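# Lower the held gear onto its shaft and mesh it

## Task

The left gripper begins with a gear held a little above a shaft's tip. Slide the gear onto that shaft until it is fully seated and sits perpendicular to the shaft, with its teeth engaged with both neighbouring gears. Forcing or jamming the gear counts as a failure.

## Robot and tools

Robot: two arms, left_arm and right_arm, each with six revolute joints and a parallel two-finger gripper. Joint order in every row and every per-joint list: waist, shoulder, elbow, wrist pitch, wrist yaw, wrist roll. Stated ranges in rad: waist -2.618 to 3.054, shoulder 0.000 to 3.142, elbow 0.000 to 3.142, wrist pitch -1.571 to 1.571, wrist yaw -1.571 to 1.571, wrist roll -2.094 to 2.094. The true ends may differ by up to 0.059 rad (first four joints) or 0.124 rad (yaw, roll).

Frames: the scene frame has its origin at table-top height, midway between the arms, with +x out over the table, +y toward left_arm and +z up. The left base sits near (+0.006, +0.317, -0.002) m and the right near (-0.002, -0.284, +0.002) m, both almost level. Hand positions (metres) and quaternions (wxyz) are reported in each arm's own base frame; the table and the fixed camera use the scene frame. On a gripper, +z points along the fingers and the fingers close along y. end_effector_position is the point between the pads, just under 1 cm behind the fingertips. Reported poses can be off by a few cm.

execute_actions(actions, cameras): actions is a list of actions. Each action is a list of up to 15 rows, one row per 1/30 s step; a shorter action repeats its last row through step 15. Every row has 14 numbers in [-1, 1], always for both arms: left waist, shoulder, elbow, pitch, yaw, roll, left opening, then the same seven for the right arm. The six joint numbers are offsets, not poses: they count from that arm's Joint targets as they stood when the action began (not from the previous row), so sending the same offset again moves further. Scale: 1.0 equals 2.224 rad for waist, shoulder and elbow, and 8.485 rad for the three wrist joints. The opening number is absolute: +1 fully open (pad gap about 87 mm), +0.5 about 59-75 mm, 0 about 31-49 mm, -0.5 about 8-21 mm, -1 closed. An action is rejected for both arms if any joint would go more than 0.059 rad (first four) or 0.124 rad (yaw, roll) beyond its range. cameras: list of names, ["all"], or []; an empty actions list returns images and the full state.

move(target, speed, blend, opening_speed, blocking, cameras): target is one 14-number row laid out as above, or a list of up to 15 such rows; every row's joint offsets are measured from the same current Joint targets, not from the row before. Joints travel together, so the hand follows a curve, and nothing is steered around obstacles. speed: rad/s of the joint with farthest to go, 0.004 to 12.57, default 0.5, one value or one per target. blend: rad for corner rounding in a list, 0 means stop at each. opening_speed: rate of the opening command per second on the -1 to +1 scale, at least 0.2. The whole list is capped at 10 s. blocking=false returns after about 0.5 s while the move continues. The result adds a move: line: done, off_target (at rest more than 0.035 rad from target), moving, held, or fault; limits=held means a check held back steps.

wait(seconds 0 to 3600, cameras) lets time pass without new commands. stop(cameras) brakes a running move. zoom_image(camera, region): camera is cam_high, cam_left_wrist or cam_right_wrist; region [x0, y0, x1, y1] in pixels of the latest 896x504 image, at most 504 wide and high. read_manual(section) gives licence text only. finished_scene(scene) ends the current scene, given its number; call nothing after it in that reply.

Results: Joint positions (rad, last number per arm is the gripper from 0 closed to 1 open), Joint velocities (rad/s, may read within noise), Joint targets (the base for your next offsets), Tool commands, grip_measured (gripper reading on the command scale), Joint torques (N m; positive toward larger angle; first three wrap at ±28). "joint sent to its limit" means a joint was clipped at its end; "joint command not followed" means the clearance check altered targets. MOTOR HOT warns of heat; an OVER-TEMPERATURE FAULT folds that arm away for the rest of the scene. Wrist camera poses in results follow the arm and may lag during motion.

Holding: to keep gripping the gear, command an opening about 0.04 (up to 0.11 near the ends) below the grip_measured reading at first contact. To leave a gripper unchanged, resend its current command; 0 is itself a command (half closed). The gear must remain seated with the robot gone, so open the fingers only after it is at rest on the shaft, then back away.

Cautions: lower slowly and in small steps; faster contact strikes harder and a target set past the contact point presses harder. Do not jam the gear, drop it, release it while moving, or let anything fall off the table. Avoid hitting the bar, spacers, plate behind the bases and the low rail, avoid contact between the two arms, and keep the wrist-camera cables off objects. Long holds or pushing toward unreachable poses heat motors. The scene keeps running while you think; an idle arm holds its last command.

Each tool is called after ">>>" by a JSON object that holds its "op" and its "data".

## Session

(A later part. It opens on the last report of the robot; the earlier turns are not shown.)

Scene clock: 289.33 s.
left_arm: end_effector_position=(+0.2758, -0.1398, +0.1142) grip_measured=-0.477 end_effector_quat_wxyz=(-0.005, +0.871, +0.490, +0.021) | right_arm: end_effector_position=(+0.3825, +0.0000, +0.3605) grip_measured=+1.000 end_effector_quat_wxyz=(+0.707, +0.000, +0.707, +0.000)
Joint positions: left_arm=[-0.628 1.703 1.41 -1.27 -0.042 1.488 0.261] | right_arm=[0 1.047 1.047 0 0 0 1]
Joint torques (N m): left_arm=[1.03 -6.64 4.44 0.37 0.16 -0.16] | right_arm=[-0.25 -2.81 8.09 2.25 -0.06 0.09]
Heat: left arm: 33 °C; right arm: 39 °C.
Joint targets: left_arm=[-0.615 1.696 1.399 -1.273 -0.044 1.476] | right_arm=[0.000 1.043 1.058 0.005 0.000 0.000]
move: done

>>> {"op": "move", "data": {"target": [-0.006,0,-0.009,0.0005,0,0,-1,0,0,0,0,0,0,1], "speed": 0.05}}

>>> {"op": "move", "data": {"target": [0,0,-0.009,0.002,0,0,-1,0,0,0,0,0,0,1], "speed": 0.05, "cameras": ["cam_left_wrist","cam_high"]}}

>>> {"op": "zoom_image", "data": {"camera": "cam_high", "region": [470, 225, 560, 305]}}

Scene clock: 298.47 s.
left_arm: end_effector_position=(+0.2755, -0.1398, +0.1098) grip_measured=-0.477 end_effector_quat_wxyz=(-0.005, +0.871, +0.490, +0.020) | right_arm: end_effector_position=(+0.3825, +0.0000, +0.3605) grip_measured=+1.000 end_effector_quat_wxyz=(+0.707, +0.000, +0.707, +0.000)
Joint positions: left_arm=[-0.628 1.703 1.393 -1.252 -0.041 1.488 0.261] | right_arm=[0 1.047 1.047 0 0 0 1]
Joint torques (N m): left_arm=[-0.14 -6.74 4.26 0.25 0.13 -0.16] | right_arm=[-0.25 -2.82 8.1 2.25 -0.06 0.09]
Heat: left arm: 33 °C; right arm: 39 °C.
Joint targets: left_arm=[-0.629 1.696 1.379 -1.269 -0.044 1.476] | right_arm=[0.000 1.043 1.058 0.005 0.000 0.000]
move: done

Scene clock: 299.10 s.
left_arm: end_effector_position=(+0.2758, -0.1401, +0.1082) grip_measured=-0.477 end_effector_quat_wxyz=(-0.004, +0.871, +0.491, +0.021) | right_arm: end_effector_position=(+0.3825, +0.0000, +0.3605) grip_measured=+1.000 end_effector_quat_wxyz=(+0.707, +0.000, +0.707, +0.000)
Joint positions: left_arm=[-0.628 1.703 1.387 -1.244 -0.041 1.488 0.261] | right_arm=[0 1.047 1.047 0 0 0 1]
Joint torques (N m): left_arm=[-0.17 -6.61 3.21 0.33 0.15 -0.17] | right_arm=[-0.24 -2.82 8.1 2.25 -0.06 0.09]
Heat: left arm: 33 °C; right arm: 39 °C.
Joint targets: left_arm=[-0.629 1.696 1.359 -1.252 -0.044 1.476] | right_arm=[0.000 1.043 1.058 0.005 0.000 0.000]
move: done
cam_left_wrist: T_world_to_cam=[[-0.85281, 0.5219, -0.01825, 0.30888], [0.29754, 0.51431, 0.80434, -0.07784], [0.42917, 0.68052, -0.59389, 0.18268]] pos_world=[0.20817, -0.24549, 0.17674]
Images, in order (width x height): cam_high 896x504, cam_left_wrist 896x504.

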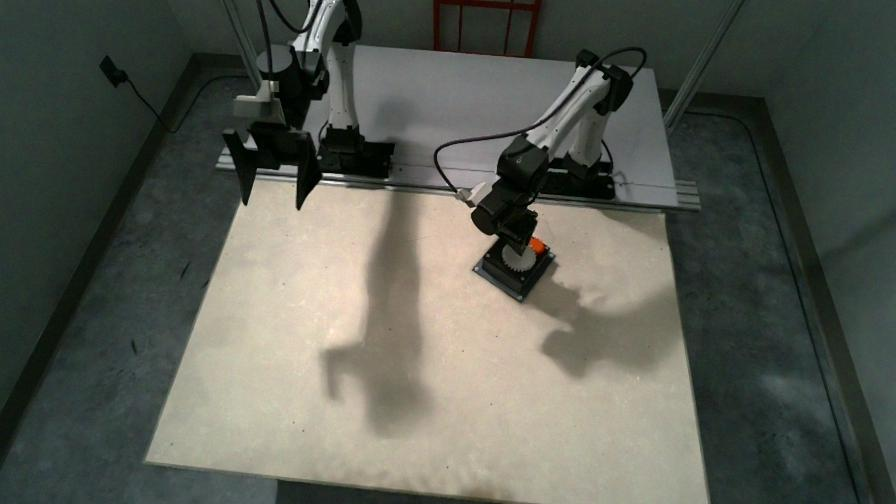

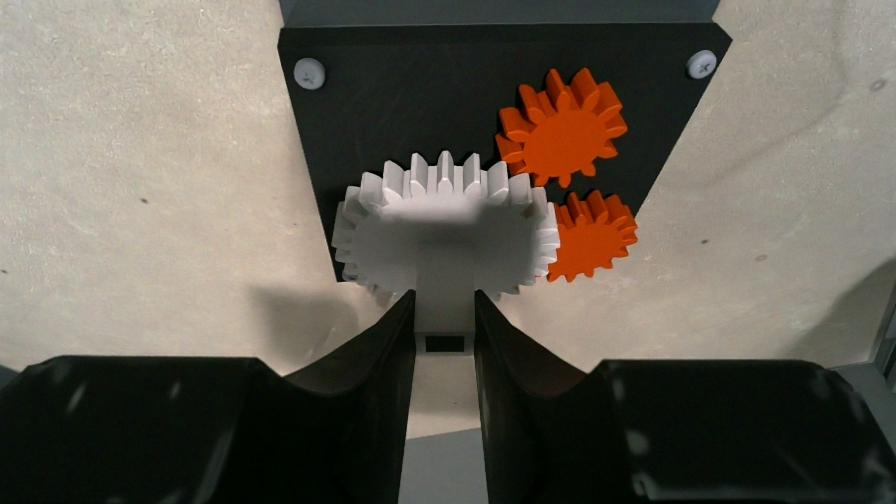

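Scaled by 5.600 from the camera's image (finer frame: 1280x720).

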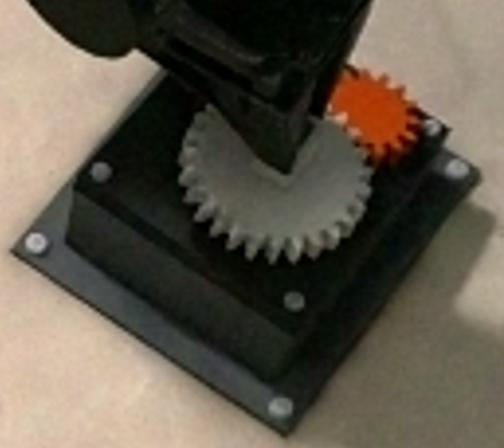

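>>> {"op": "move", "data": {"target": [0,0,-0.007,0.0018,0,0,-1,0,0,0,0,0,0,1], "speed": 0.05}}

>>> {"op": "zoom_image", "data": {"camera": "cam_left_wrist", "region": [320, 50, 680, 310]}}

Scene clock: 305.97 s.
left_arm: end_effector_position=(+0.2759, -0.1398, +0.1069) grip_measured=-0.477 end_effector_quat_wxyz=(-0.002, +0.871, +0.491, +0.023) | right_arm: end_effector_position=(+0.3825, +0.0000, +0.3605) grip_measured=+1.000 end_effector_quat_wxyz=(+0.707, +0.000, +0.707, +0.000)
Joint positions: left_arm=[-0.628 1.699 1.376 -1.233 -0.043 1.488 0.261] | right_arm=[0 1.047 1.047 0 0 0 1]
Joint torques (N m): left_arm=[-0.23 -6.31 2.85 0.38 0.16 -0.16] | right_arm=[-0.25 -2.82 8.1 2.25 -0.06 0.1]
Heat: left arm: 33 °C; right arm: 40 °C.
Joint targets: left_arm=[-0.629 1.696 1.344 -1.237 -0.044 1.476] | right_arm=[0.000 1.043 1.058 0.005 0.000 0.000]
move: done

Scaled by 1.400 from the camera's image (finer frame: 1280x720).
This view is cut from an older image: the scene may have changed since it was taken.

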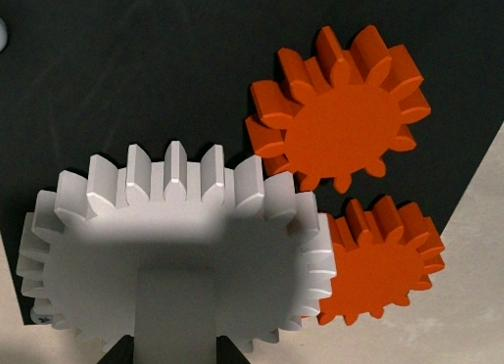

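>>> {"op": "move", "data": {"target": [0,-0.0054,-0.0062,0.0003,0,0.0099,-1,0,0,0,0,0,0,1], "speed": 0.05, "cameras": ["cam_left_wrist"]}}

>>> {"op": "zoom_image", "data": {"camera": "cam_left_wrist", "region": [440, 50, 680, 310]}}

Scene clock: 328.23 s.
left_arm: end_effector_position=(+0.2762, -0.1397, +0.1066) grip_measured=-0.477 end_effector_quat_wxyz=(-0.001, +0.885, +0.465, +0.023) | right_arm: end_effector_position=(+0.3825, +0.0000, +0.3605) grip_measured=+1.000 end_effector_quat_wxyz=(+0.707, +0.000, +0.707, +0.000)
Joint positions: left_arm=[-0.628 1.687 1.362 -1.226 -0.043 1.546 0.261] | right_arm=[0 1.047 1.047 0 0 0 1]
Joint torques (N m): left_arm=[-0.24 -6.24 2.86 0.35 0.18 0.14] | right_arm=[-0.25 -2.82 8.1 2.25 -0.06 0.09]
Heat: left arm: 33 °C; right arm: 40 °C.
Joint targets: left_arm=[-0.629 1.684 1.330 -1.234 -0.044 1.560] | right_arm=[0.000 1.043 1.058 0.005 0.000 0.000]
move: done
cam_left_wrist: T_world_to_cam=[[-0.8215, 0.56969, -0.0244, 0.30766], [0.32105, 0.49747, 0.80589, -0.08584], [0.47124, 0.6542, -0.59157, 0.16576]] pos_world=[0.20218, -0.24101, 0.17474]

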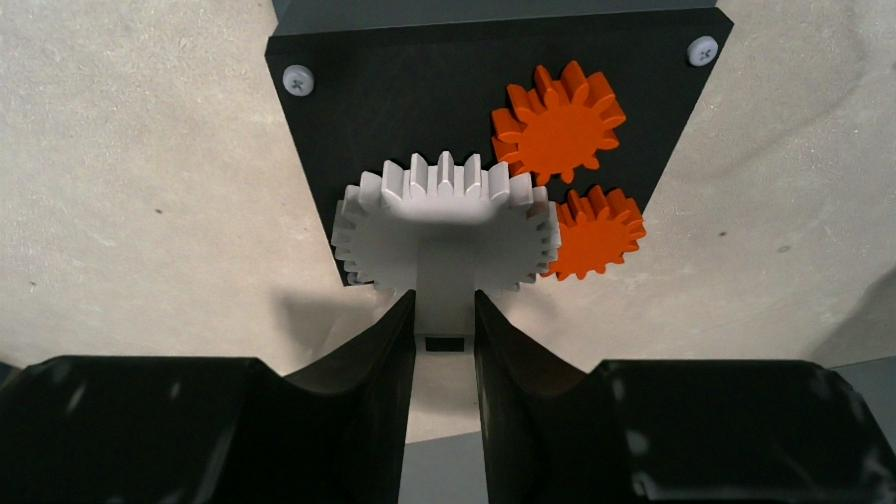

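Scaled by 1.938 from the camera's image (finer frame: 1280x720).

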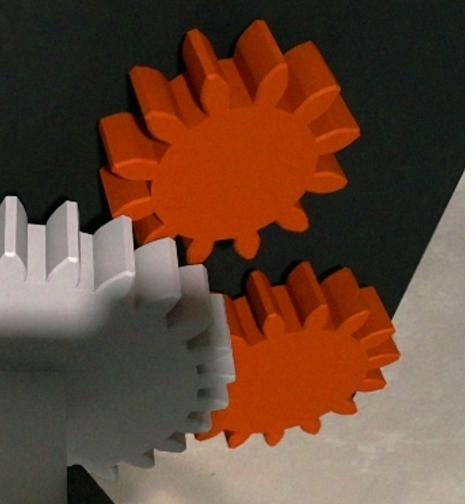

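>>> {"op": "move", "data": {"target": [0,-0.0044,-0.0078,0.0009,0,0.0059,-1,0,0,0,0,0,0,1], "speed": 0.05}}

>>> {"op": "move", "data": {"target": [0,-0.0044,-0.0058,0.0003,0,0.0059,-1,0,0,0,0,0,0,1], "speed": 0.05, "cameras": ["cam_left_wrist","cam_high"]}}

>>> {"op": "zoom_image", "data": {"camera": "cam_left_wrist", "region": [440, 50, 680, 310]}}

>>> {"op": "zoom_image", "data": {"camera": "cam_high", "region": [470, 225, 560, 305]}}

Scene clock: 339.27 s.
left_arm: end_effector_position=(+0.2762, -0.1397, +0.1061) grip_measured=-0.477 end_effector_quat_wxyz=(+0.001, +0.896, +0.444, +0.025) | right_arm: end_effector_position=(+0.3825, +0.0000, +0.3605) grip_measured=+1.000 end_effector_quat_wxyz=(+0.707, +0.000, +0.707, +0.000)
Joint positions: left_arm=[-0.628 1.675 1.345 -1.217 -0.043 1.594 0.261] | right_arm=[0 1.047 1.047 0 0 0 1]
Joint torques (N m): left_arm=[-0.23 -5.98 2.73 0.35 0.17 0.16] | right_arm=[-0.25 -2.82 8.1 2.25 -0.06 0.09]
Heat: left arm: 32 °C; right arm: 40 °C.
Joint targets: left_arm=[-0.629 1.674 1.312 -1.226 -0.044 1.610] | right_arm=[0.000 1.043 1.058 0.005 0.000 0.000]
move: done

Scene clock: 340.73 s.
left_arm: end_effector_position=(+0.2761, -0.1397, +0.1059) grip_measured=-0.477 end_effector_quat_wxyz=(+0.001, +0.906, +0.422, +0.025) | right_arm: end_effector_position=(+0.3825, +0.0000, +0.3605) grip_measured=+1.000 end_effector_quat_wxyz=(+0.707, +0.000, +0.707, +0.000)
Joint positions: left_arm=[-0.628 1.664 1.333 -1.212 -0.043 1.643 0.261] | right_arm=[0 1.047 1.047 0 0 0 1]
Joint torques (N m): left_arm=[-0.25 -5.76 2.82 0.34 0.17 0.13] | right_arm=[-0.25 -2.82 8.1 2.25 -0.06 0.1]
Heat: left arm: 32 °C; right arm: 40 °C.
Joint targets: left_arm=[-0.629 1.664 1.300 -1.224 -0.044 1.660] | right_arm=[0.000 1.043 1.058 0.005 0.000 0.000]
move: done
cam_left_wrist: T_world_to_cam=[[-0.76192, 0.64704, -0.02857, 0.30229], [0.36425, 0.46456, 0.80716, -0.10186], [0.53553, 0.60459, -0.58964, 0.14057]] pos_world=[0.19214, -0.23326, 0.17374]
Images, in order (width x height): cam_high 896x504, cam_left_wrist 896x504.

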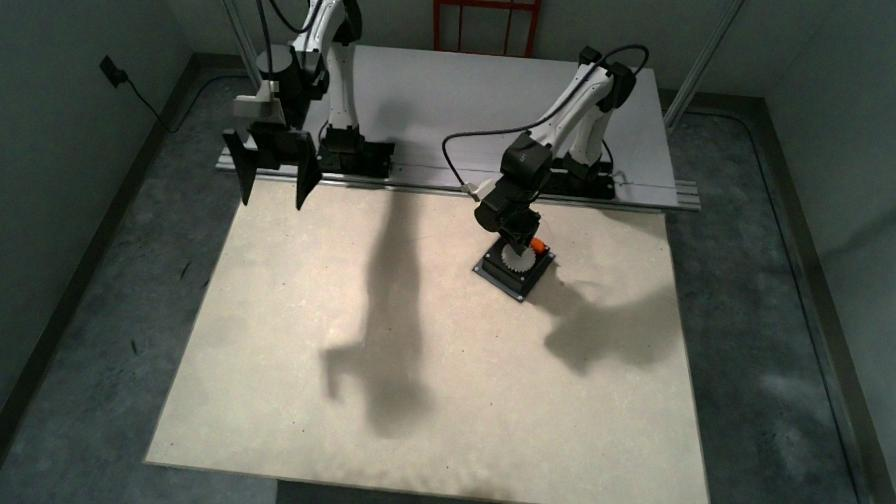

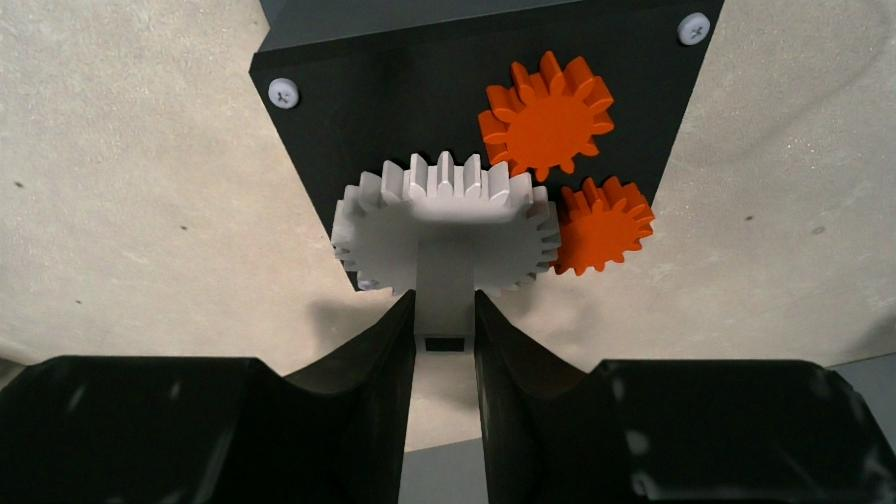

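Scaled by 1.938 from the camera's image (finer frame: 1280x720).

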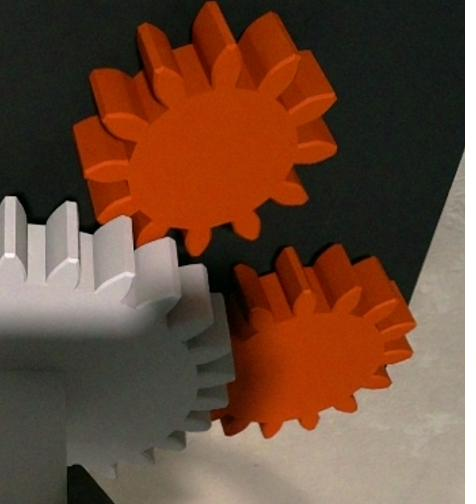

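Scaled by 5.600 from the camera's image (finer frame: 1280x720).

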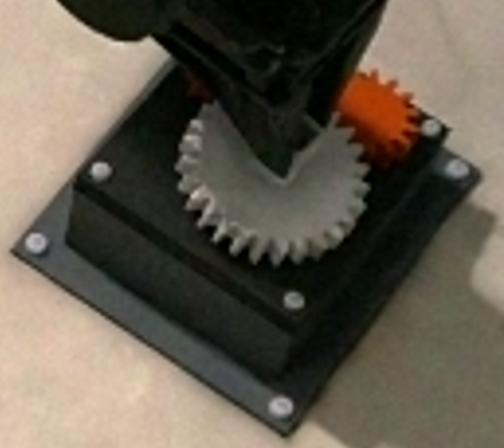

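>>> {"op": "move", "data": {"target": [[0,0.001,0.0235,-0.0062,0,0,-1,0,0,0,0,0,0,1],[0,-0.0039,0.0183,-0.0059,0,0.0065,-1,0,0,0,0,0,0,1],[0,-0.0039,-0.005,0.0003,0,0.0065,-1,0,0,0,0,0,0,1]], "speed": 0.08}}

Scene clock: 355.17 s.
left_arm: end_effector_position=(+0.2760, -0.1399, +0.1058) grip_measured=-0.477 end_effector_quat_wxyz=(+0.001, +0.918, +0.396, +0.026) | right_arm: end_effector_position=(+0.3825, +0.0000, +0.3605) grip_measured=+1.000 end_effector_quat_wxyz=(+0.707, +0.000, +0.707, +0.000)
Joint positions: left_arm=[-0.628 1.655 1.321 -1.209 -0.043 1.699 0.261] | right_arm=[0 1.047 1.047 0 0 0 1]
Joint torques (N m): left_arm=[-0.2 -5.68 2.97 0.32 0.17 0.15] | right_arm=[-0.25 -2.82 8.09 2.25 -0.06 0.1]
Heat: left arm: 32 °C; right arm: 40 °C.
Joint targets: left_arm=[-0.629 1.656 1.289 -1.221 -0.044 1.715] | right_arm=[0.000 1.043 1.058 0.005 0.000 0.000]
move: done

>>> {"op": "move", "data": {"target": [[0,0.001,0.0215,-0.0056,0,0,-1,0,0,0,0,0,0,1],[0,0.0045,0.026,-0.0056,0,-0.0089,-1,0,0,0,0,0,0,1],[0,0.004,0.0042,0.0003,0,-0.0089,-1,0,0,0,0,0,0,1]], "speed": 0.1}}

>>> {"op": "move", "data": {"target": [[0,0.001,0.0215,-0.0056,0,0,-1,0,0,0,0,0,0,1],[0,0.0045,0.026,-0.0056,0,-0.0053,-1,0,0,0,0,0,0,1],[0,0.004,0.0045,0.0003,0,-0.0053,-1,0,0,0,0,0,0,1]], "speed": 0.1, "cameras": ["cam_left_wrist","cam_high"]}}

>>> {"op": "zoom_image", "data": {"camera": "cam_left_wrist", "region": [440, 50, 680, 310]}}

>>> {"op": "zoom_image", "data": {"camera": "cam_high", "region": [490, 230, 550, 280]}}

Scene clock: 373.50 s.
left_arm: end_effector_position=(+0.2759, -0.1397, +0.1064) grip_measured=-0.477 end_effector_quat_wxyz=(+0.004, +0.910, +0.414, +0.027) | right_arm: end_effector_position=(+0.3825, +0.0000, +0.3605) grip_measured=+1.000 end_effector_quat_wxyz=(+0.707, +0.000, +0.707, +0.000)
Joint positions: left_arm=[-0.628 1.655 1.324 -1.206 -0.043 1.66 0.261] | right_arm=[0 1.047 1.047 0 0 0 1]
Joint torques (N m): left_arm=[-0.21 -5.04 3.38 0.31 0.18 -0.22] | right_arm=[-0.25 -2.82 8.1 2.25 -0.07 0.09]
Heat: left arm: 32 °C; right arm: 41 °C.
Joint targets: left_arm=[-0.629 1.665 1.298 -1.219 -0.044 1.640] | right_arm=[0.000 1.043 1.058 0.005 0.000 0.000]
move: done

Scene clock: 376.20 s.
left_arm: end_effector_position=(+0.2758, -0.1394, +0.1071) grip_measured=-0.477 end_effector_quat_wxyz=(+0.008, +0.900, +0.436, +0.028) | right_arm: end_effector_position=(+0.3825, +0.0000, +0.3605) grip_measured=+1.000 end_effector_quat_wxyz=(+0.707, +0.000, +0.707, +0.000)
Joint positions: left_arm=[-0.628 1.655 1.326 -1.202 -0.043 1.613 0.261] | right_arm=[0 1.047 1.047 0 0 0 1]
Joint torques (N m): left_arm=[-0.18 -4.22 3.95 0.33 0.18 -0.23] | right_arm=[-0.25 -2.82 8.1 2.25 -0.06 0.09]
Heat: left arm: 32 °C; right arm: 41 °C.
Joint targets: left_arm=[-0.629 1.674 1.308 -1.216 -0.044 1.594] | right_arm=[0.000 1.043 1.058 0.005 0.000 0.000]
move: done
cam_left_wrist: T_world_to_cam=[[-0.78089, 0.62317, -0.0432, 0.30545], [0.34074, 0.4829, 0.80666, -0.09381], [0.52355, 0.6152, -0.58943, 0.14602]] pos_world=[0.19404, -0.23488, 0.17493]
Images, in order (width x height): cam_high 896x504, cam_left_wrist 896x504.

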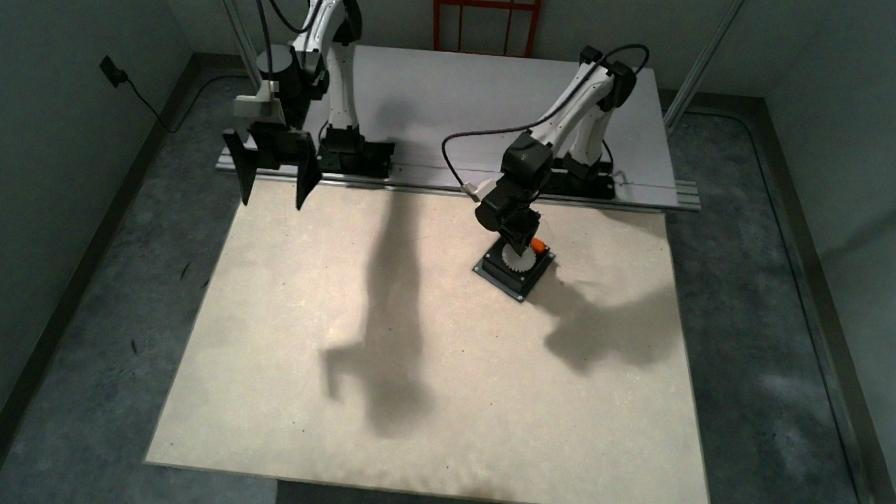

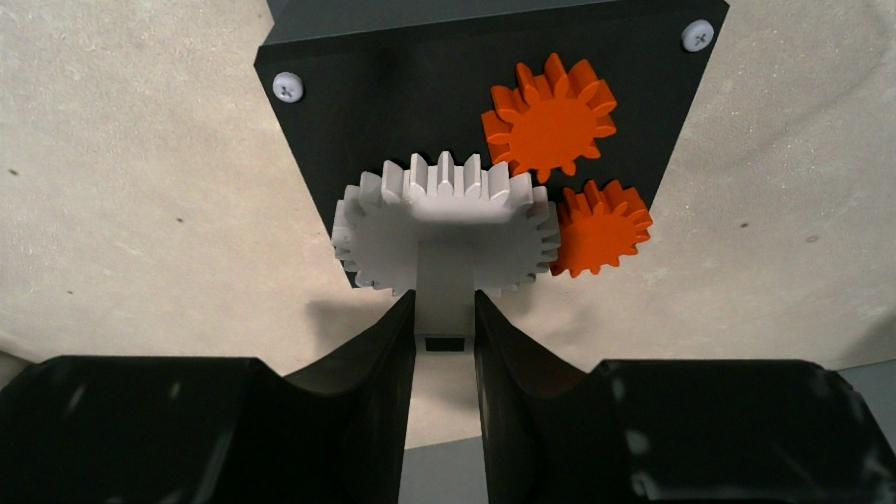

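Scaled by 1.938 from the camera's image (finer frame: 1280x720).

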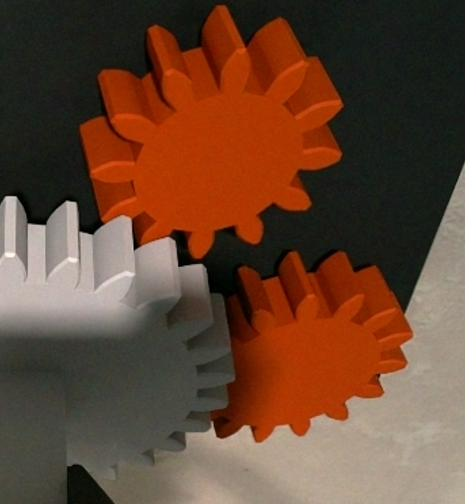

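Scaled by 8.400 from the camera's image (finer frame: 1280x720).

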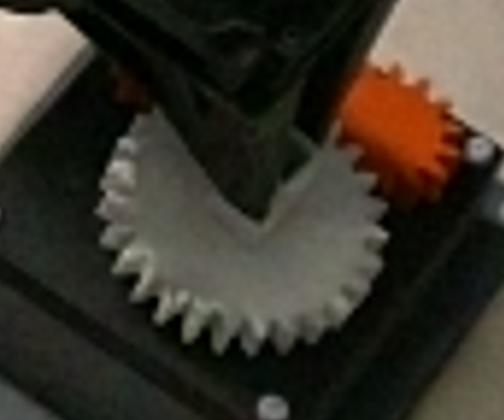

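>>> {"op": "move", "data": {"target": [[0,0.0027,0.0346,-0.005,0,0,-1,0,0,0,0,0,0,1],[0,0.0027,0.0103,-0.0034,0,0,-1,0,0,0,0,0,0,1]], "speed": 0.1}}

>>> {"op": "move", "data": {"target": [0,-0.0045,-0.006,0.0002,0,0.0095,-1,0,0,0,0,0,0,1], "speed": 0.05}}

>>> {"op": "move", "data": {"target": [0,-0.0045,-0.0055,0.0002,0,0.0065,-1,0,0,0,0,0,0,1], "speed": 0.05}}

Scene clock: 404.03 s.
left_arm: end_effector_position=(+0.2752, -0.1390, +0.1096) grip_measured=-0.477 end_effector_quat_wxyz=(+0.003, +0.899, +0.437, +0.026) | right_arm: end_effector_position=(+0.3825, +0.0000, +0.3605) grip_measured=+1.000 end_effector_quat_wxyz=(+0.707, +0.000, +0.707, +0.000)
Joint positions: left_arm=[-0.628 1.662 1.345 -1.224 -0.043 1.609 0.261] | right_arm=[0 1.047 1.047 0 0 0 1]
Joint torques (N m): left_arm=[-0.17 -4.45 4.29 0.26 0.19 -0.21] | right_arm=[-0.25 -2.82 8.1 2.25 -0.06 0.09]
Heat: left arm: 31 °C; right arm: 41 °C.
Joint targets: left_arm=[-0.629 1.680 1.331 -1.245 -0.044 1.594] | right_arm=[0.000 1.043 1.058 0.005 0.000 0.000]
move: done

Scene clock: 406.10 s.
left_arm: end_effector_position=(+0.2757, -0.1396, +0.1070) grip_measured=-0.477 end_effector_quat_wxyz=(+0.000, +0.910, +0.414, +0.025) | right_arm: end_effector_position=(+0.3825, +0.0000, +0.3605) grip_measured=+1.000 end_effector_quat_wxyz=(+0.707, +0.000, +0.707, +0.000)
Joint positions: left_arm=[-0.628 1.662 1.335 -1.219 -0.043 1.661 0.261] | right_arm=[0 1.047 1.047 0 0 0 1]
Joint torques (N m): left_arm=[-0.25 -5.23 4 0.2 0.17 0.1] | right_arm=[-0.25 -2.82 8.1 2.25 -0.06 0.09]
Heat: left arm: 31 °C; right arm: 41 °C.
Joint targets: left_arm=[-0.629 1.670 1.318 -1.244 -0.044 1.675] | right_arm=[0.000 1.043 1.058 0.005 0.000 0.000]
move: done

Scene clock: 407.60 s.
left_arm: end_effector_position=(+0.2764, -0.1403, +0.1063) grip_measured=-0.477 end_effector_quat_wxyz=(-0.002, +0.919, +0.393, +0.024) | right_arm: end_effector_position=(+0.3825, +0.0000, +0.3605) grip_measured=+1.000 end_effector_quat_wxyz=(+0.707, +0.000, +0.707, +0.000)
Joint positions: left_arm=[-0.628 1.662 1.332 -1.219 -0.043 1.707 0.261] | right_arm=[0 1.047 1.047 0 0 0 1]
Joint torques (N m): left_arm=[-0.2 -6.02 3.22 0.21 0.18 0.2] | right_arm=[-0.25 -2.82 8.09 2.25 -0.07 0.09]
Heat: left arm: 31 °C; right arm: 41 °C.
Joint targets: left_arm=[-0.629 1.660 1.305 -1.242 -0.044 1.730] | right_arm=[0.000 1.043 1.058 0.005 0.000 0.000]
move: done

>>> {"op": "execute_actions", "data": {"actions": []}}

>>> {"op": "zoom_image", "data": {"camera": "cam_left_wrist", "region": [500, 150, 680, 300]}}

>>> {"op": "zoom_image", "data": {"camera": "cam_left_wrist", "region": [440, 30, 640, 230]}}

Scene clock: 425.90 s.
left_arm: end_effector_position=(+0.2764, -0.1404, +0.1063) grip_measured=-0.477 end_effector_quat_wxyz=(-0.002, +0.919, +0.392, +0.024) | right_arm: end_effector_position=(+0.3825, +0.0000, +0.3605) grip_measured=+1.000 end_effector_quat_wxyz=(+0.707, +0.000, +0.707, +0.000)
Joint positions: left_arm=[-0.628 1.662 1.332 -1.219 -0.043 1.707 0.261] | right_arm=[0 1.047 1.047 0 0 0 1]
Joint velocities: within noise
Joint torques (N m): left_arm=[-0.24 -6.01 3.23 0.19 0.18 0.21] | right_arm=[-0.25 -2.81 8.1 2.25 -0.06 0.09]
Heat: left arm: 33 °C; right arm: 41 °C.
Joint targets: left_arm=[-0.629 1.660 1.305 -1.242 -0.044 1.730] | right_arm=[0.000 1.043 1.058 0.005 0.000 0.000]
Tool commands: left_gripper/opening=-1.0 right_gripper/opening=+1.0
camera_calibration:
cam_left_wrist: T_world_to_cam=[[-0.71914, 0.69459, -0.0196, 0.29687], [0.39806, 0.43492, 0.80771, -0.11556], [0.56955, 0.57305, -0.58926, 0.12709]] pos_world=[0.18711, -0.22877, 0.17405]

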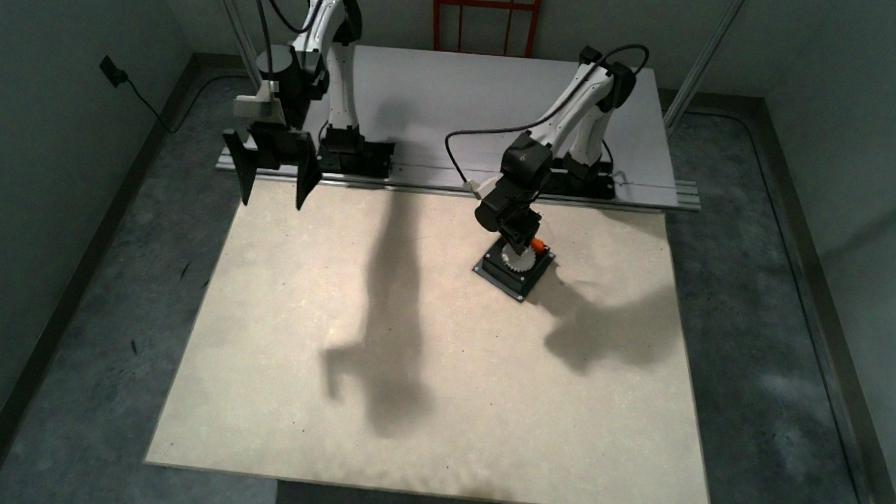

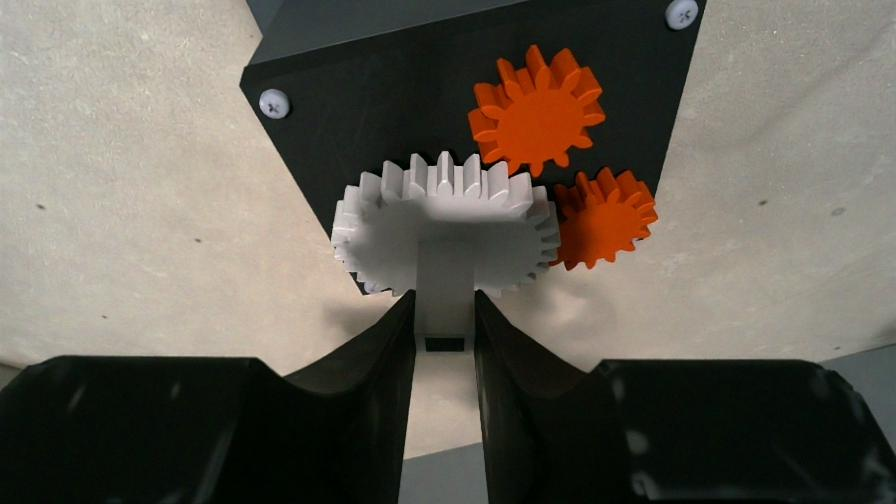

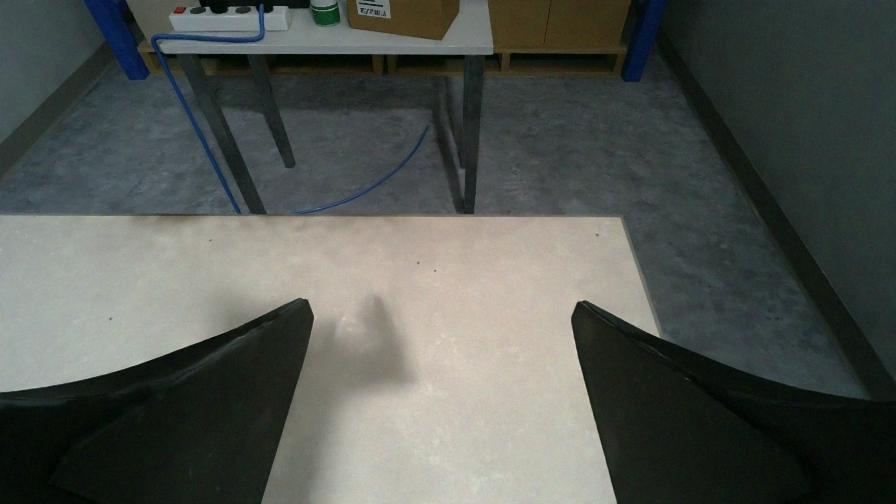

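Scaled by 2.800 from the camera's image (finer frame: 1280x720).

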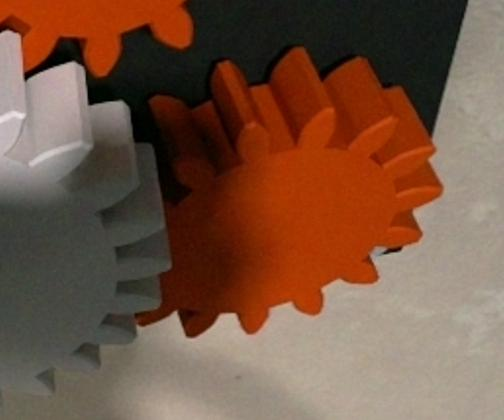

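Scaled by 2.520 from the camera's image (finer frame: 1280x720).

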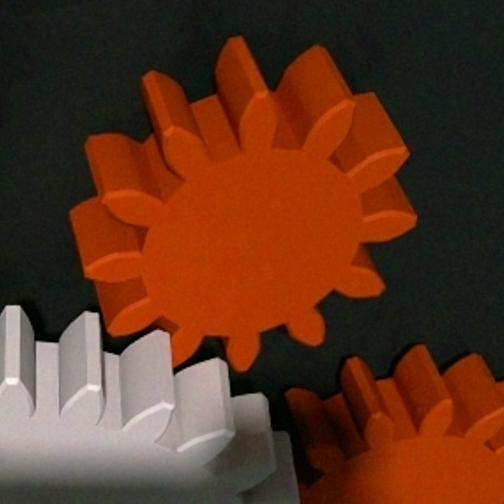

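>>> {"op": "move", "data": {"target": [0,0.0085,0.0095,0,0,-0.0177,-1,0,0,0,0,0,0,1], "speed": 0.1, "cameras": ["cam_left_wrist"]}}

>>> {"op": "zoom_image", "data": {"camera": "cam_left_wrist", "region": [500, 150, 680, 300]}}

>>> {"op": "zoom_image", "data": {"camera": "cam_left_wrist", "region": [440, 30, 640, 230]}}

Scene clock: 466.10 s.
left_arm: end_effector_position=(+0.2754, -0.1391, +0.1063) grip_measured=-0.477 end_effector_quat_wxyz=(+0.004, +0.898, +0.440, +0.026) | right_arm: end_effector_position=(+0.3825, +0.0000, +0.3605) grip_measured=+1.000 end_effector_quat_wxyz=(+0.707, +0.000, +0.707, +0.000)
Joint positions: left_arm=[-0.628 1.662 1.332 -1.208 -0.043 1.603 0.261] | right_arm=[0 1.047 1.047 0 0 0 1]
Joint torques (N m): left_arm=[-0.2 -4.55 4.92 0.12 0.19 -0.25] | right_arm=[-0.25 -2.81 8.1 2.25 -0.06 0.1]
Heat: left arm: 34 °C; right arm: 42 °C.
Joint targets: left_arm=[-0.629 1.679 1.326 -1.242 -0.044 1.580] | right_arm=[0.000 1.043 1.058 0.005 0.000 0.000]
move: done
cam_left_wrist: T_world_to_cam=[[-0.78705, 0.61588, -0.03533, 0.30477], [0.34146, 0.48262, 0.80652, -0.0933], [0.51377, 0.62271, -0.59015, 0.14932]] pos_world=[0.195, -0.23566, 0.17414]

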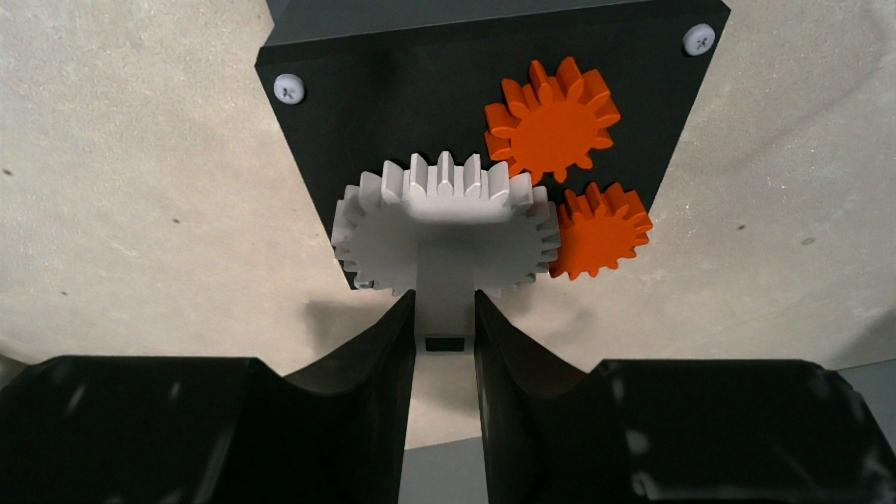

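Scaled by 2.800 from the camera's image (finer frame: 1280x720).

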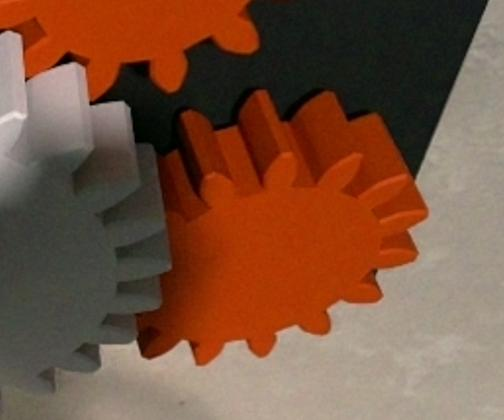

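Scaled by 2.520 from the camera's image (finer frame: 1280x720).

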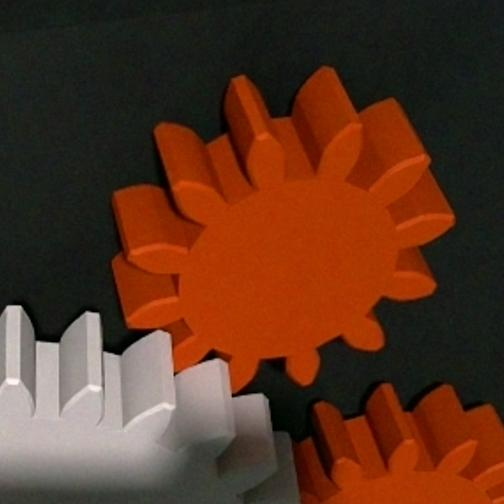

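>>> {"op": "move", "data": {"target": [0,-0.004,-0.0055,0.0032,0,0,-1,0,0,0,0,0,0,1], "speed": 0.05}}

>>> {"op": "move", "data": {"target": [[0,-0.001,-0.0055,0.001,0,0.0075,-1,0,0,0,0,0,0,1],[0,0.001,-0.004,0.001,0,-0.004,-1,0,0,0,0,0,0,1]], "speed": 0.06, "cameras": ["cam_left_wrist"]}}

>>> {"op": "zoom_image", "data": {"camera": "cam_left_wrist", "region": [500, 150, 680, 300]}}

>>> {"op": "zoom_image", "data": {"camera": "cam_left_wrist", "region": [440, 30, 640, 230]}}

Scene clock: 479.90 s.
left_arm: end_effector_position=(+0.2761, -0.1396, +0.1063) grip_measured=-0.477 end_effector_quat_wxyz=(+0.006, +0.897, +0.442, +0.027) | right_arm: end_effector_position=(+0.3825, +0.0000, +0.3605) grip_measured=+1.000 end_effector_quat_wxyz=(+0.707, +0.000, +0.707, +0.000)
Joint positions: left_arm=[-0.628 1.662 1.332 -1.204 -0.043 1.599 0.261] | right_arm=[0 1.047 1.047 0 0 0 1]
Joint torques (N m): left_arm=[-0.2 -5.18 3.96 0.33 0.18 -0.22] | right_arm=[-0.25 -2.81 8.1 2.25 -0.07 0.09]
Heat: left arm: 33 °C; right arm: 42 °C.
Joint targets: left_arm=[-0.629 1.670 1.314 -1.215 -0.044 1.580] | right_arm=[0.000 1.043 1.058 0.005 0.000 0.000]
move: done

Scene clock: 483.53 s.
left_arm: end_effector_position=(+0.2760, -0.1396, +0.1054) grip_measured=-0.477 end_effector_quat_wxyz=(+0.009, +0.889, +0.457, +0.029) | right_arm: end_effector_position=(+0.3825, +0.0000, +0.3605) grip_measured=+1.000 end_effector_quat_wxyz=(+0.707, +0.000, +0.707, +0.000)
Joint positions: left_arm=[-0.628 1.662 1.328 -1.195 -0.043 1.566 0.261] | right_arm=[0 1.047 1.047 0 0 0 1]
Joint torques (N m): left_arm=[-0.25 -4.98 3.56 0.33 0.18 -0.25] | right_arm=[-0.27 -2.82 8.1 2.25 -0.06 0.09]
Heat: left arm: 33 °C; right arm: 42 °C.
Joint targets: left_arm=[-0.629 1.672 1.305 -1.206 -0.044 1.546] | right_arm=[0.000 1.043 1.058 0.005 0.000 0.000]
move: done
cam_left_wrist: T_world_to_cam=[[-0.80914, 0.58574, -0.04683, 0.30856], [0.31625, 0.50126, 0.80544, -0.08291], [0.49525, 0.6369, -0.59083, 0.15589]] pos_world=[0.19868, -0.23847, 0.17333]

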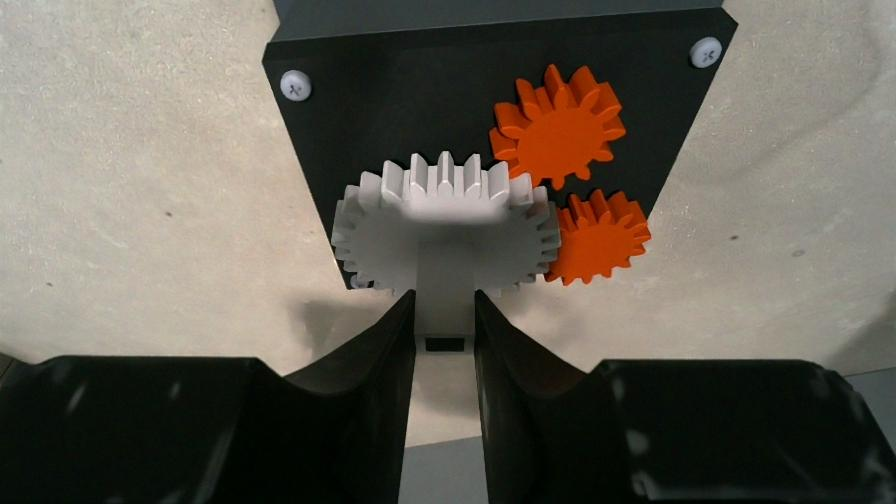

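Scaled by 2.800 from the camera's image (finer frame: 1280x720).

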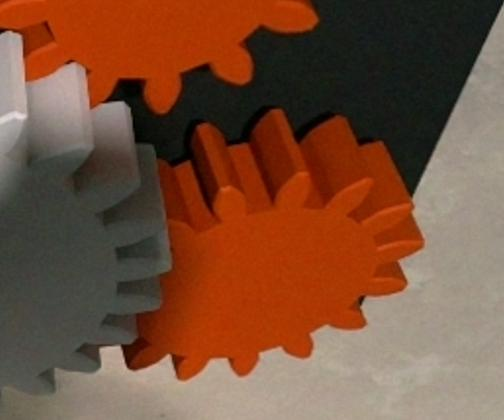

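Scaled by 2.520 from the camera's image (finer frame: 1280x720).

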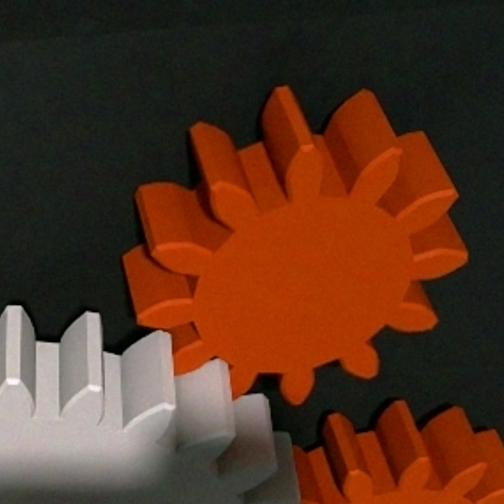

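>>> {"op": "move", "data": {"target": [[0,-0.003,-0.0075,0.001,0,-0.004,-1,0,0,0,0,0,0,1],[0,-0.002,-0.0095,0.001,0,0.0075,-1,0,0,0,0,0,0,1]], "speed": 0.06}}

>>> {"op": "move", "data": {"target": [0,-0.001,-0.002,0,0,0.004,-1,0,0,0,0,0,0,1], "speed": 0.06, "cameras": ["cam_left_wrist"]}}

>>> {"op": "zoom_image", "data": {"camera": "cam_left_wrist", "region": [440, 60, 680, 300]}}

Scene clock: 493.53 s.
left_arm: end_effector_position=(+0.2765, -0.1404, +0.1024) grip_measured=-0.477 end_effector_quat_wxyz=(+0.010, +0.893, +0.450, +0.029) | right_arm: end_effector_position=(+0.3825, +0.0000, +0.3605) grip_measured=+1.000 end_effector_quat_wxyz=(+0.707, +0.000, +0.707, +0.000)
Joint positions: left_arm=[-0.629 1.662 1.316 -1.181 -0.043 1.58 0.261] | right_arm=[0 1.047 1.047 0 0 0 1]
Joint torques (N m): left_arm=[-0.1 -5.5 2.92 0.31 0.15 0.28] | right_arm=[-0.25 -2.81 8.1 2.25 -0.07 0.09]
Heat: left arm: 33 °C; right arm: 42 °C.
Joint targets: left_arm=[-0.628 1.668 1.284 -1.198 -0.044 1.610] | right_arm=[0.000 1.043 1.058 0.005 0.000 0.000]
move: done

Scene clock: 494.50 s.
left_arm: end_effector_position=(+0.2763, -0.1403, +0.1023) grip_measured=-0.477 end_effector_quat_wxyz=(+0.008, +0.899, +0.437, +0.029) | right_arm: end_effector_position=(+0.3825, +0.0000, +0.3605) grip_measured=+1.000 end_effector_quat_wxyz=(+0.707, +0.000, +0.707, +0.000)
Joint positions: left_arm=[-0.629 1.66 1.313 -1.183 -0.043 1.608 0.261] | right_arm=[0 1.047 1.047 0 0 0 1]
Joint torques (N m): left_arm=[-0.03 -5.42 2.84 0.32 0.16 0.35] | right_arm=[-0.25 -2.81 8.1 2.25 -0.06 0.09]
Heat: left arm: 33 °C; right arm: 42 °C.
Joint targets: left_arm=[-0.628 1.665 1.280 -1.198 -0.044 1.644] | right_arm=[0.000 1.043 1.058 0.005 0.000 0.000]
move: off_target (left_arm); left_arm: the wrist roll is farthest, 0.036 rad from its target
cam_left_wrist: T_world_to_cam=[[-0.78299, 0.62047, -0.04419, 0.30643], [0.33855, 0.48467, 0.80652, -0.08886], [0.52184, 0.61654, -0.58955, 0.14405]] pos_world=[0.19484, -0.23588, 0.17013]

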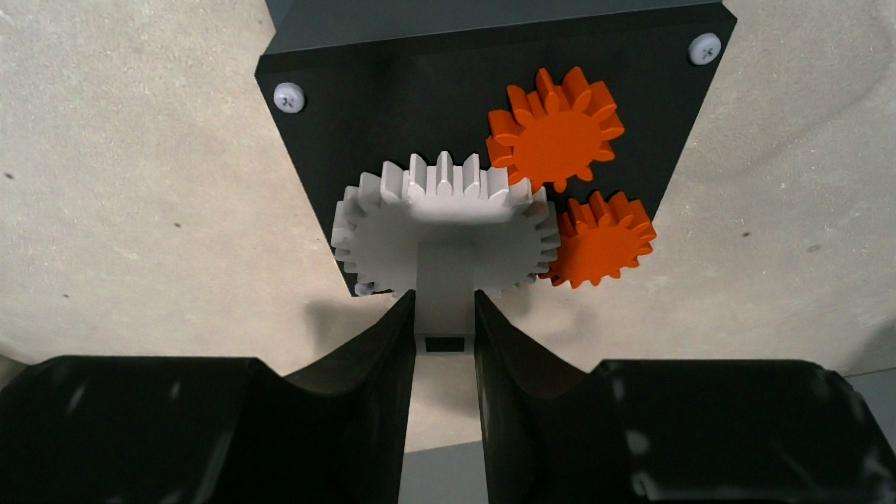

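Scaled by 2.100 from the camera's image (finer frame: 1280x720).

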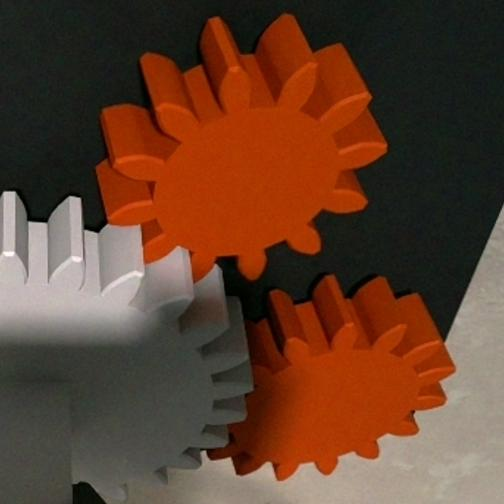

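>>> {"op": "move", "data": {"target": [0,0,-0.0075,0.0015,0,-0.0042,-1,0,0,0,0,0,0,1], "speed": 0.05}}

>>> {"op": "move", "data": {"target": [0,0.0,-0.0075,0.0018,0,0,-1,0,0,0,0,0,0,1], "speed": 0.05}}

Scene clock: 499.20 s.
left_arm: end_effector_position=(+0.2756, -0.1405, +0.1018) grip_measured=-0.477 end_effector_quat_wxyz=(+0.010, +0.899, +0.436, +0.030) | right_arm: end_effector_position=(+0.3825, +0.0000, +0.3605) grip_measured=+1.000 end_effector_quat_wxyz=(+0.707, +0.000, +0.707, +0.000)
Joint positions: left_arm=[-0.631 1.653 1.303 -1.174 -0.043 1.609 0.261] | right_arm=[0 1.047 1.047 0 0 0 1]
Joint torques (N m): left_arm=[0.06 -4.74 2.29 0.34 0.16 -0.02] | right_arm=[-0.25 -2.82 8.1 2.25 -0.06 0.09]
Heat: left arm: 33 °C; right arm: 42 °C.
Joint targets: left_arm=[-0.629 1.665 1.263 -1.185 -0.044 1.608] | right_arm=[0.000 1.043 1.058 0.005 0.000 0.000]
move: off_target (left_arm); left_arm: the elbow is farthest, 0.039 rad from its target

Scene clock: 499.90 s.
left_arm: end_effector_position=(+0.2754, -0.1403, +0.1012) grip_measured=-0.477 end_effector_quat_wxyz=(+0.014, +0.899, +0.436, +0.032) | right_arm: end_effector_position=(+0.3825, +0.0000, +0.3605) grip_measured=+1.000 end_effector_quat_wxyz=(+0.707, +0.000, +0.707, +0.000)
Joint positions: left_arm=[-0.631 1.644 1.291 -1.162 -0.043 1.609 0.261] | right_arm=[0 1.047 1.047 0 0 0 1]
Joint torques (N m): left_arm=[0.02 -3.97 1.95 0.43 0.17 -0.04] | right_arm=[-0.25 -2.82 8.1 2.25 -0.06 0.09]
Heat: left arm: 33 °C; right arm: 42 °C.
Joint targets: left_arm=[-0.629 1.665 1.246 -1.170 -0.044 1.608] | right_arm=[0.000 1.043 1.058 0.005 0.000 0.000]
move: off_target (left_arm); left_arm: the elbow is farthest, 0.044 rad from its target

>>> {"op": "move", "data": {"target": [0,0.0076,0.0333,-0.0071,0,0,-1,0,0,0,0,0,0,1], "speed": 0.08}}

>>> {"op": "move", "data": {"target": [[0,0,-0.007,0.001,0,0.005,-1,0,0,0,0,0,0,1],[0,0,-0.009,0.001,0,-0.005,-1,0,0,0,0,0,0,1]], "speed": 0.08, "cameras": ["cam_left_wrist","cam_high"]}}

>>> {"op": "zoom_image", "data": {"camera": "cam_left_wrist", "region": [440, 60, 680, 300]}}

>>> {"op": "zoom_image", "data": {"camera": "cam_high", "region": [490, 230, 550, 280]}}

Scene clock: 514.27 s.
left_arm: end_effector_position=(+0.2759, -0.1407, +0.1028) grip_measured=-0.477 end_effector_quat_wxyz=(+0.010, +0.899, +0.436, +0.029) | right_arm: end_effector_position=(+0.3825, +0.0000, +0.3605) grip_measured=+1.000 end_effector_quat_wxyz=(+0.707, +0.000, +0.707, +0.000)
Joint positions: left_arm=[-0.631 1.655 1.31 -1.181 -0.043 1.609 0.261] | right_arm=[0 1.047 1.047 0 0 0 1]
Joint torques (N m): left_arm=[0.06 -3.75 6.2 -0.02 0.17 -0.04] | right_arm=[-0.25 -2.82 8.1 2.25 -0.07 0.09]
Heat: left arm: 32 °C; right arm: 42 °C.
Joint targets: left_arm=[-0.629 1.682 1.320 -1.230 -0.044 1.608] | right_arm=[0.000 1.043 1.058 0.005 0.000 0.000]
move: off_target (left_arm); left_arm: the wrist pitch is farthest, 0.050 rad from its target

Scene clock: 516.77 s.
left_arm: end_effector_position=(+0.2751, -0.1400, +0.1027) grip_measured=-0.477 end_effector_quat_wxyz=(+0.009, +0.895, +0.444, +0.029) | right_arm: end_effector_position=(+0.3825, +0.0000, +0.3605) grip_measured=+1.000 end_effector_quat_wxyz=(+0.707, +0.000, +0.707, +0.000)
Joint positions: left_arm=[-0.631 1.655 1.31 -1.182 -0.043 1.591 0.261] | right_arm=[0 1.047 1.047 0 0 0 1]
Joint torques (N m): left_arm=[0.01 -3.69 4.7 0.11 0.17 -0.3] | right_arm=[-0.25 -2.82 8.09 2.25 -0.06 0.09]
Heat: left arm: 32 °C; right arm: 42 °C.
Joint targets: left_arm=[-0.629 1.682 1.300 -1.221 -0.044 1.566] | right_arm=[0.000 1.043 1.058 0.005 0.000 0.000]
move: off_target (left_arm); left_arm: the wrist pitch is farthest, 0.040 rad from its target
cam_left_wrist: T_world_to_cam=[[-0.79251, 0.60803, -0.04726, 0.30651], [0.32926, 0.49181, 0.80604, -0.08519], [0.51334, 0.62323, -0.58997, 0.14811]] pos_world=[0.19493, -0.23678, 0.17053]
Images, in order (width x height): cam_high 896x504, cam_left_wrist 896x504.

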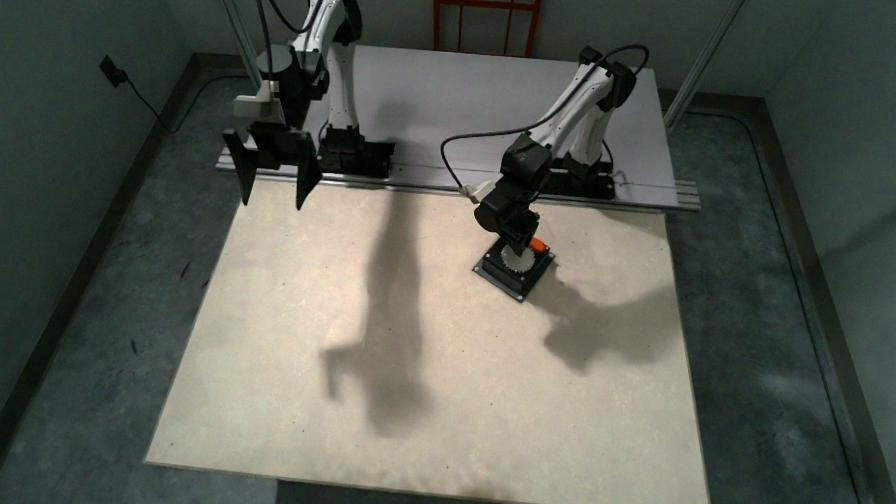

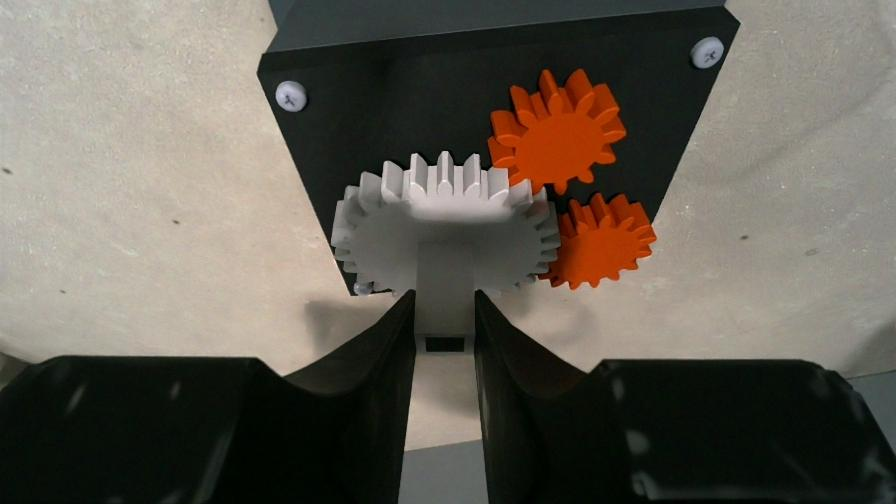

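Scaled by 2.100 from the camera's image (finer frame: 1280x720).

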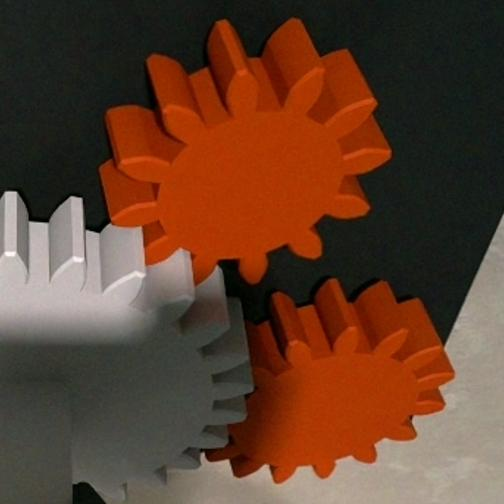

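Scaled by 8.400 from the camera's image (finer frame: 1280x720).

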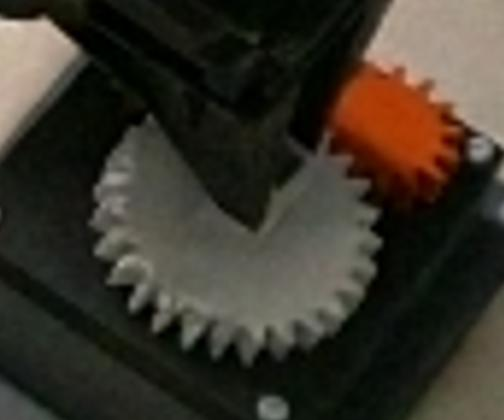

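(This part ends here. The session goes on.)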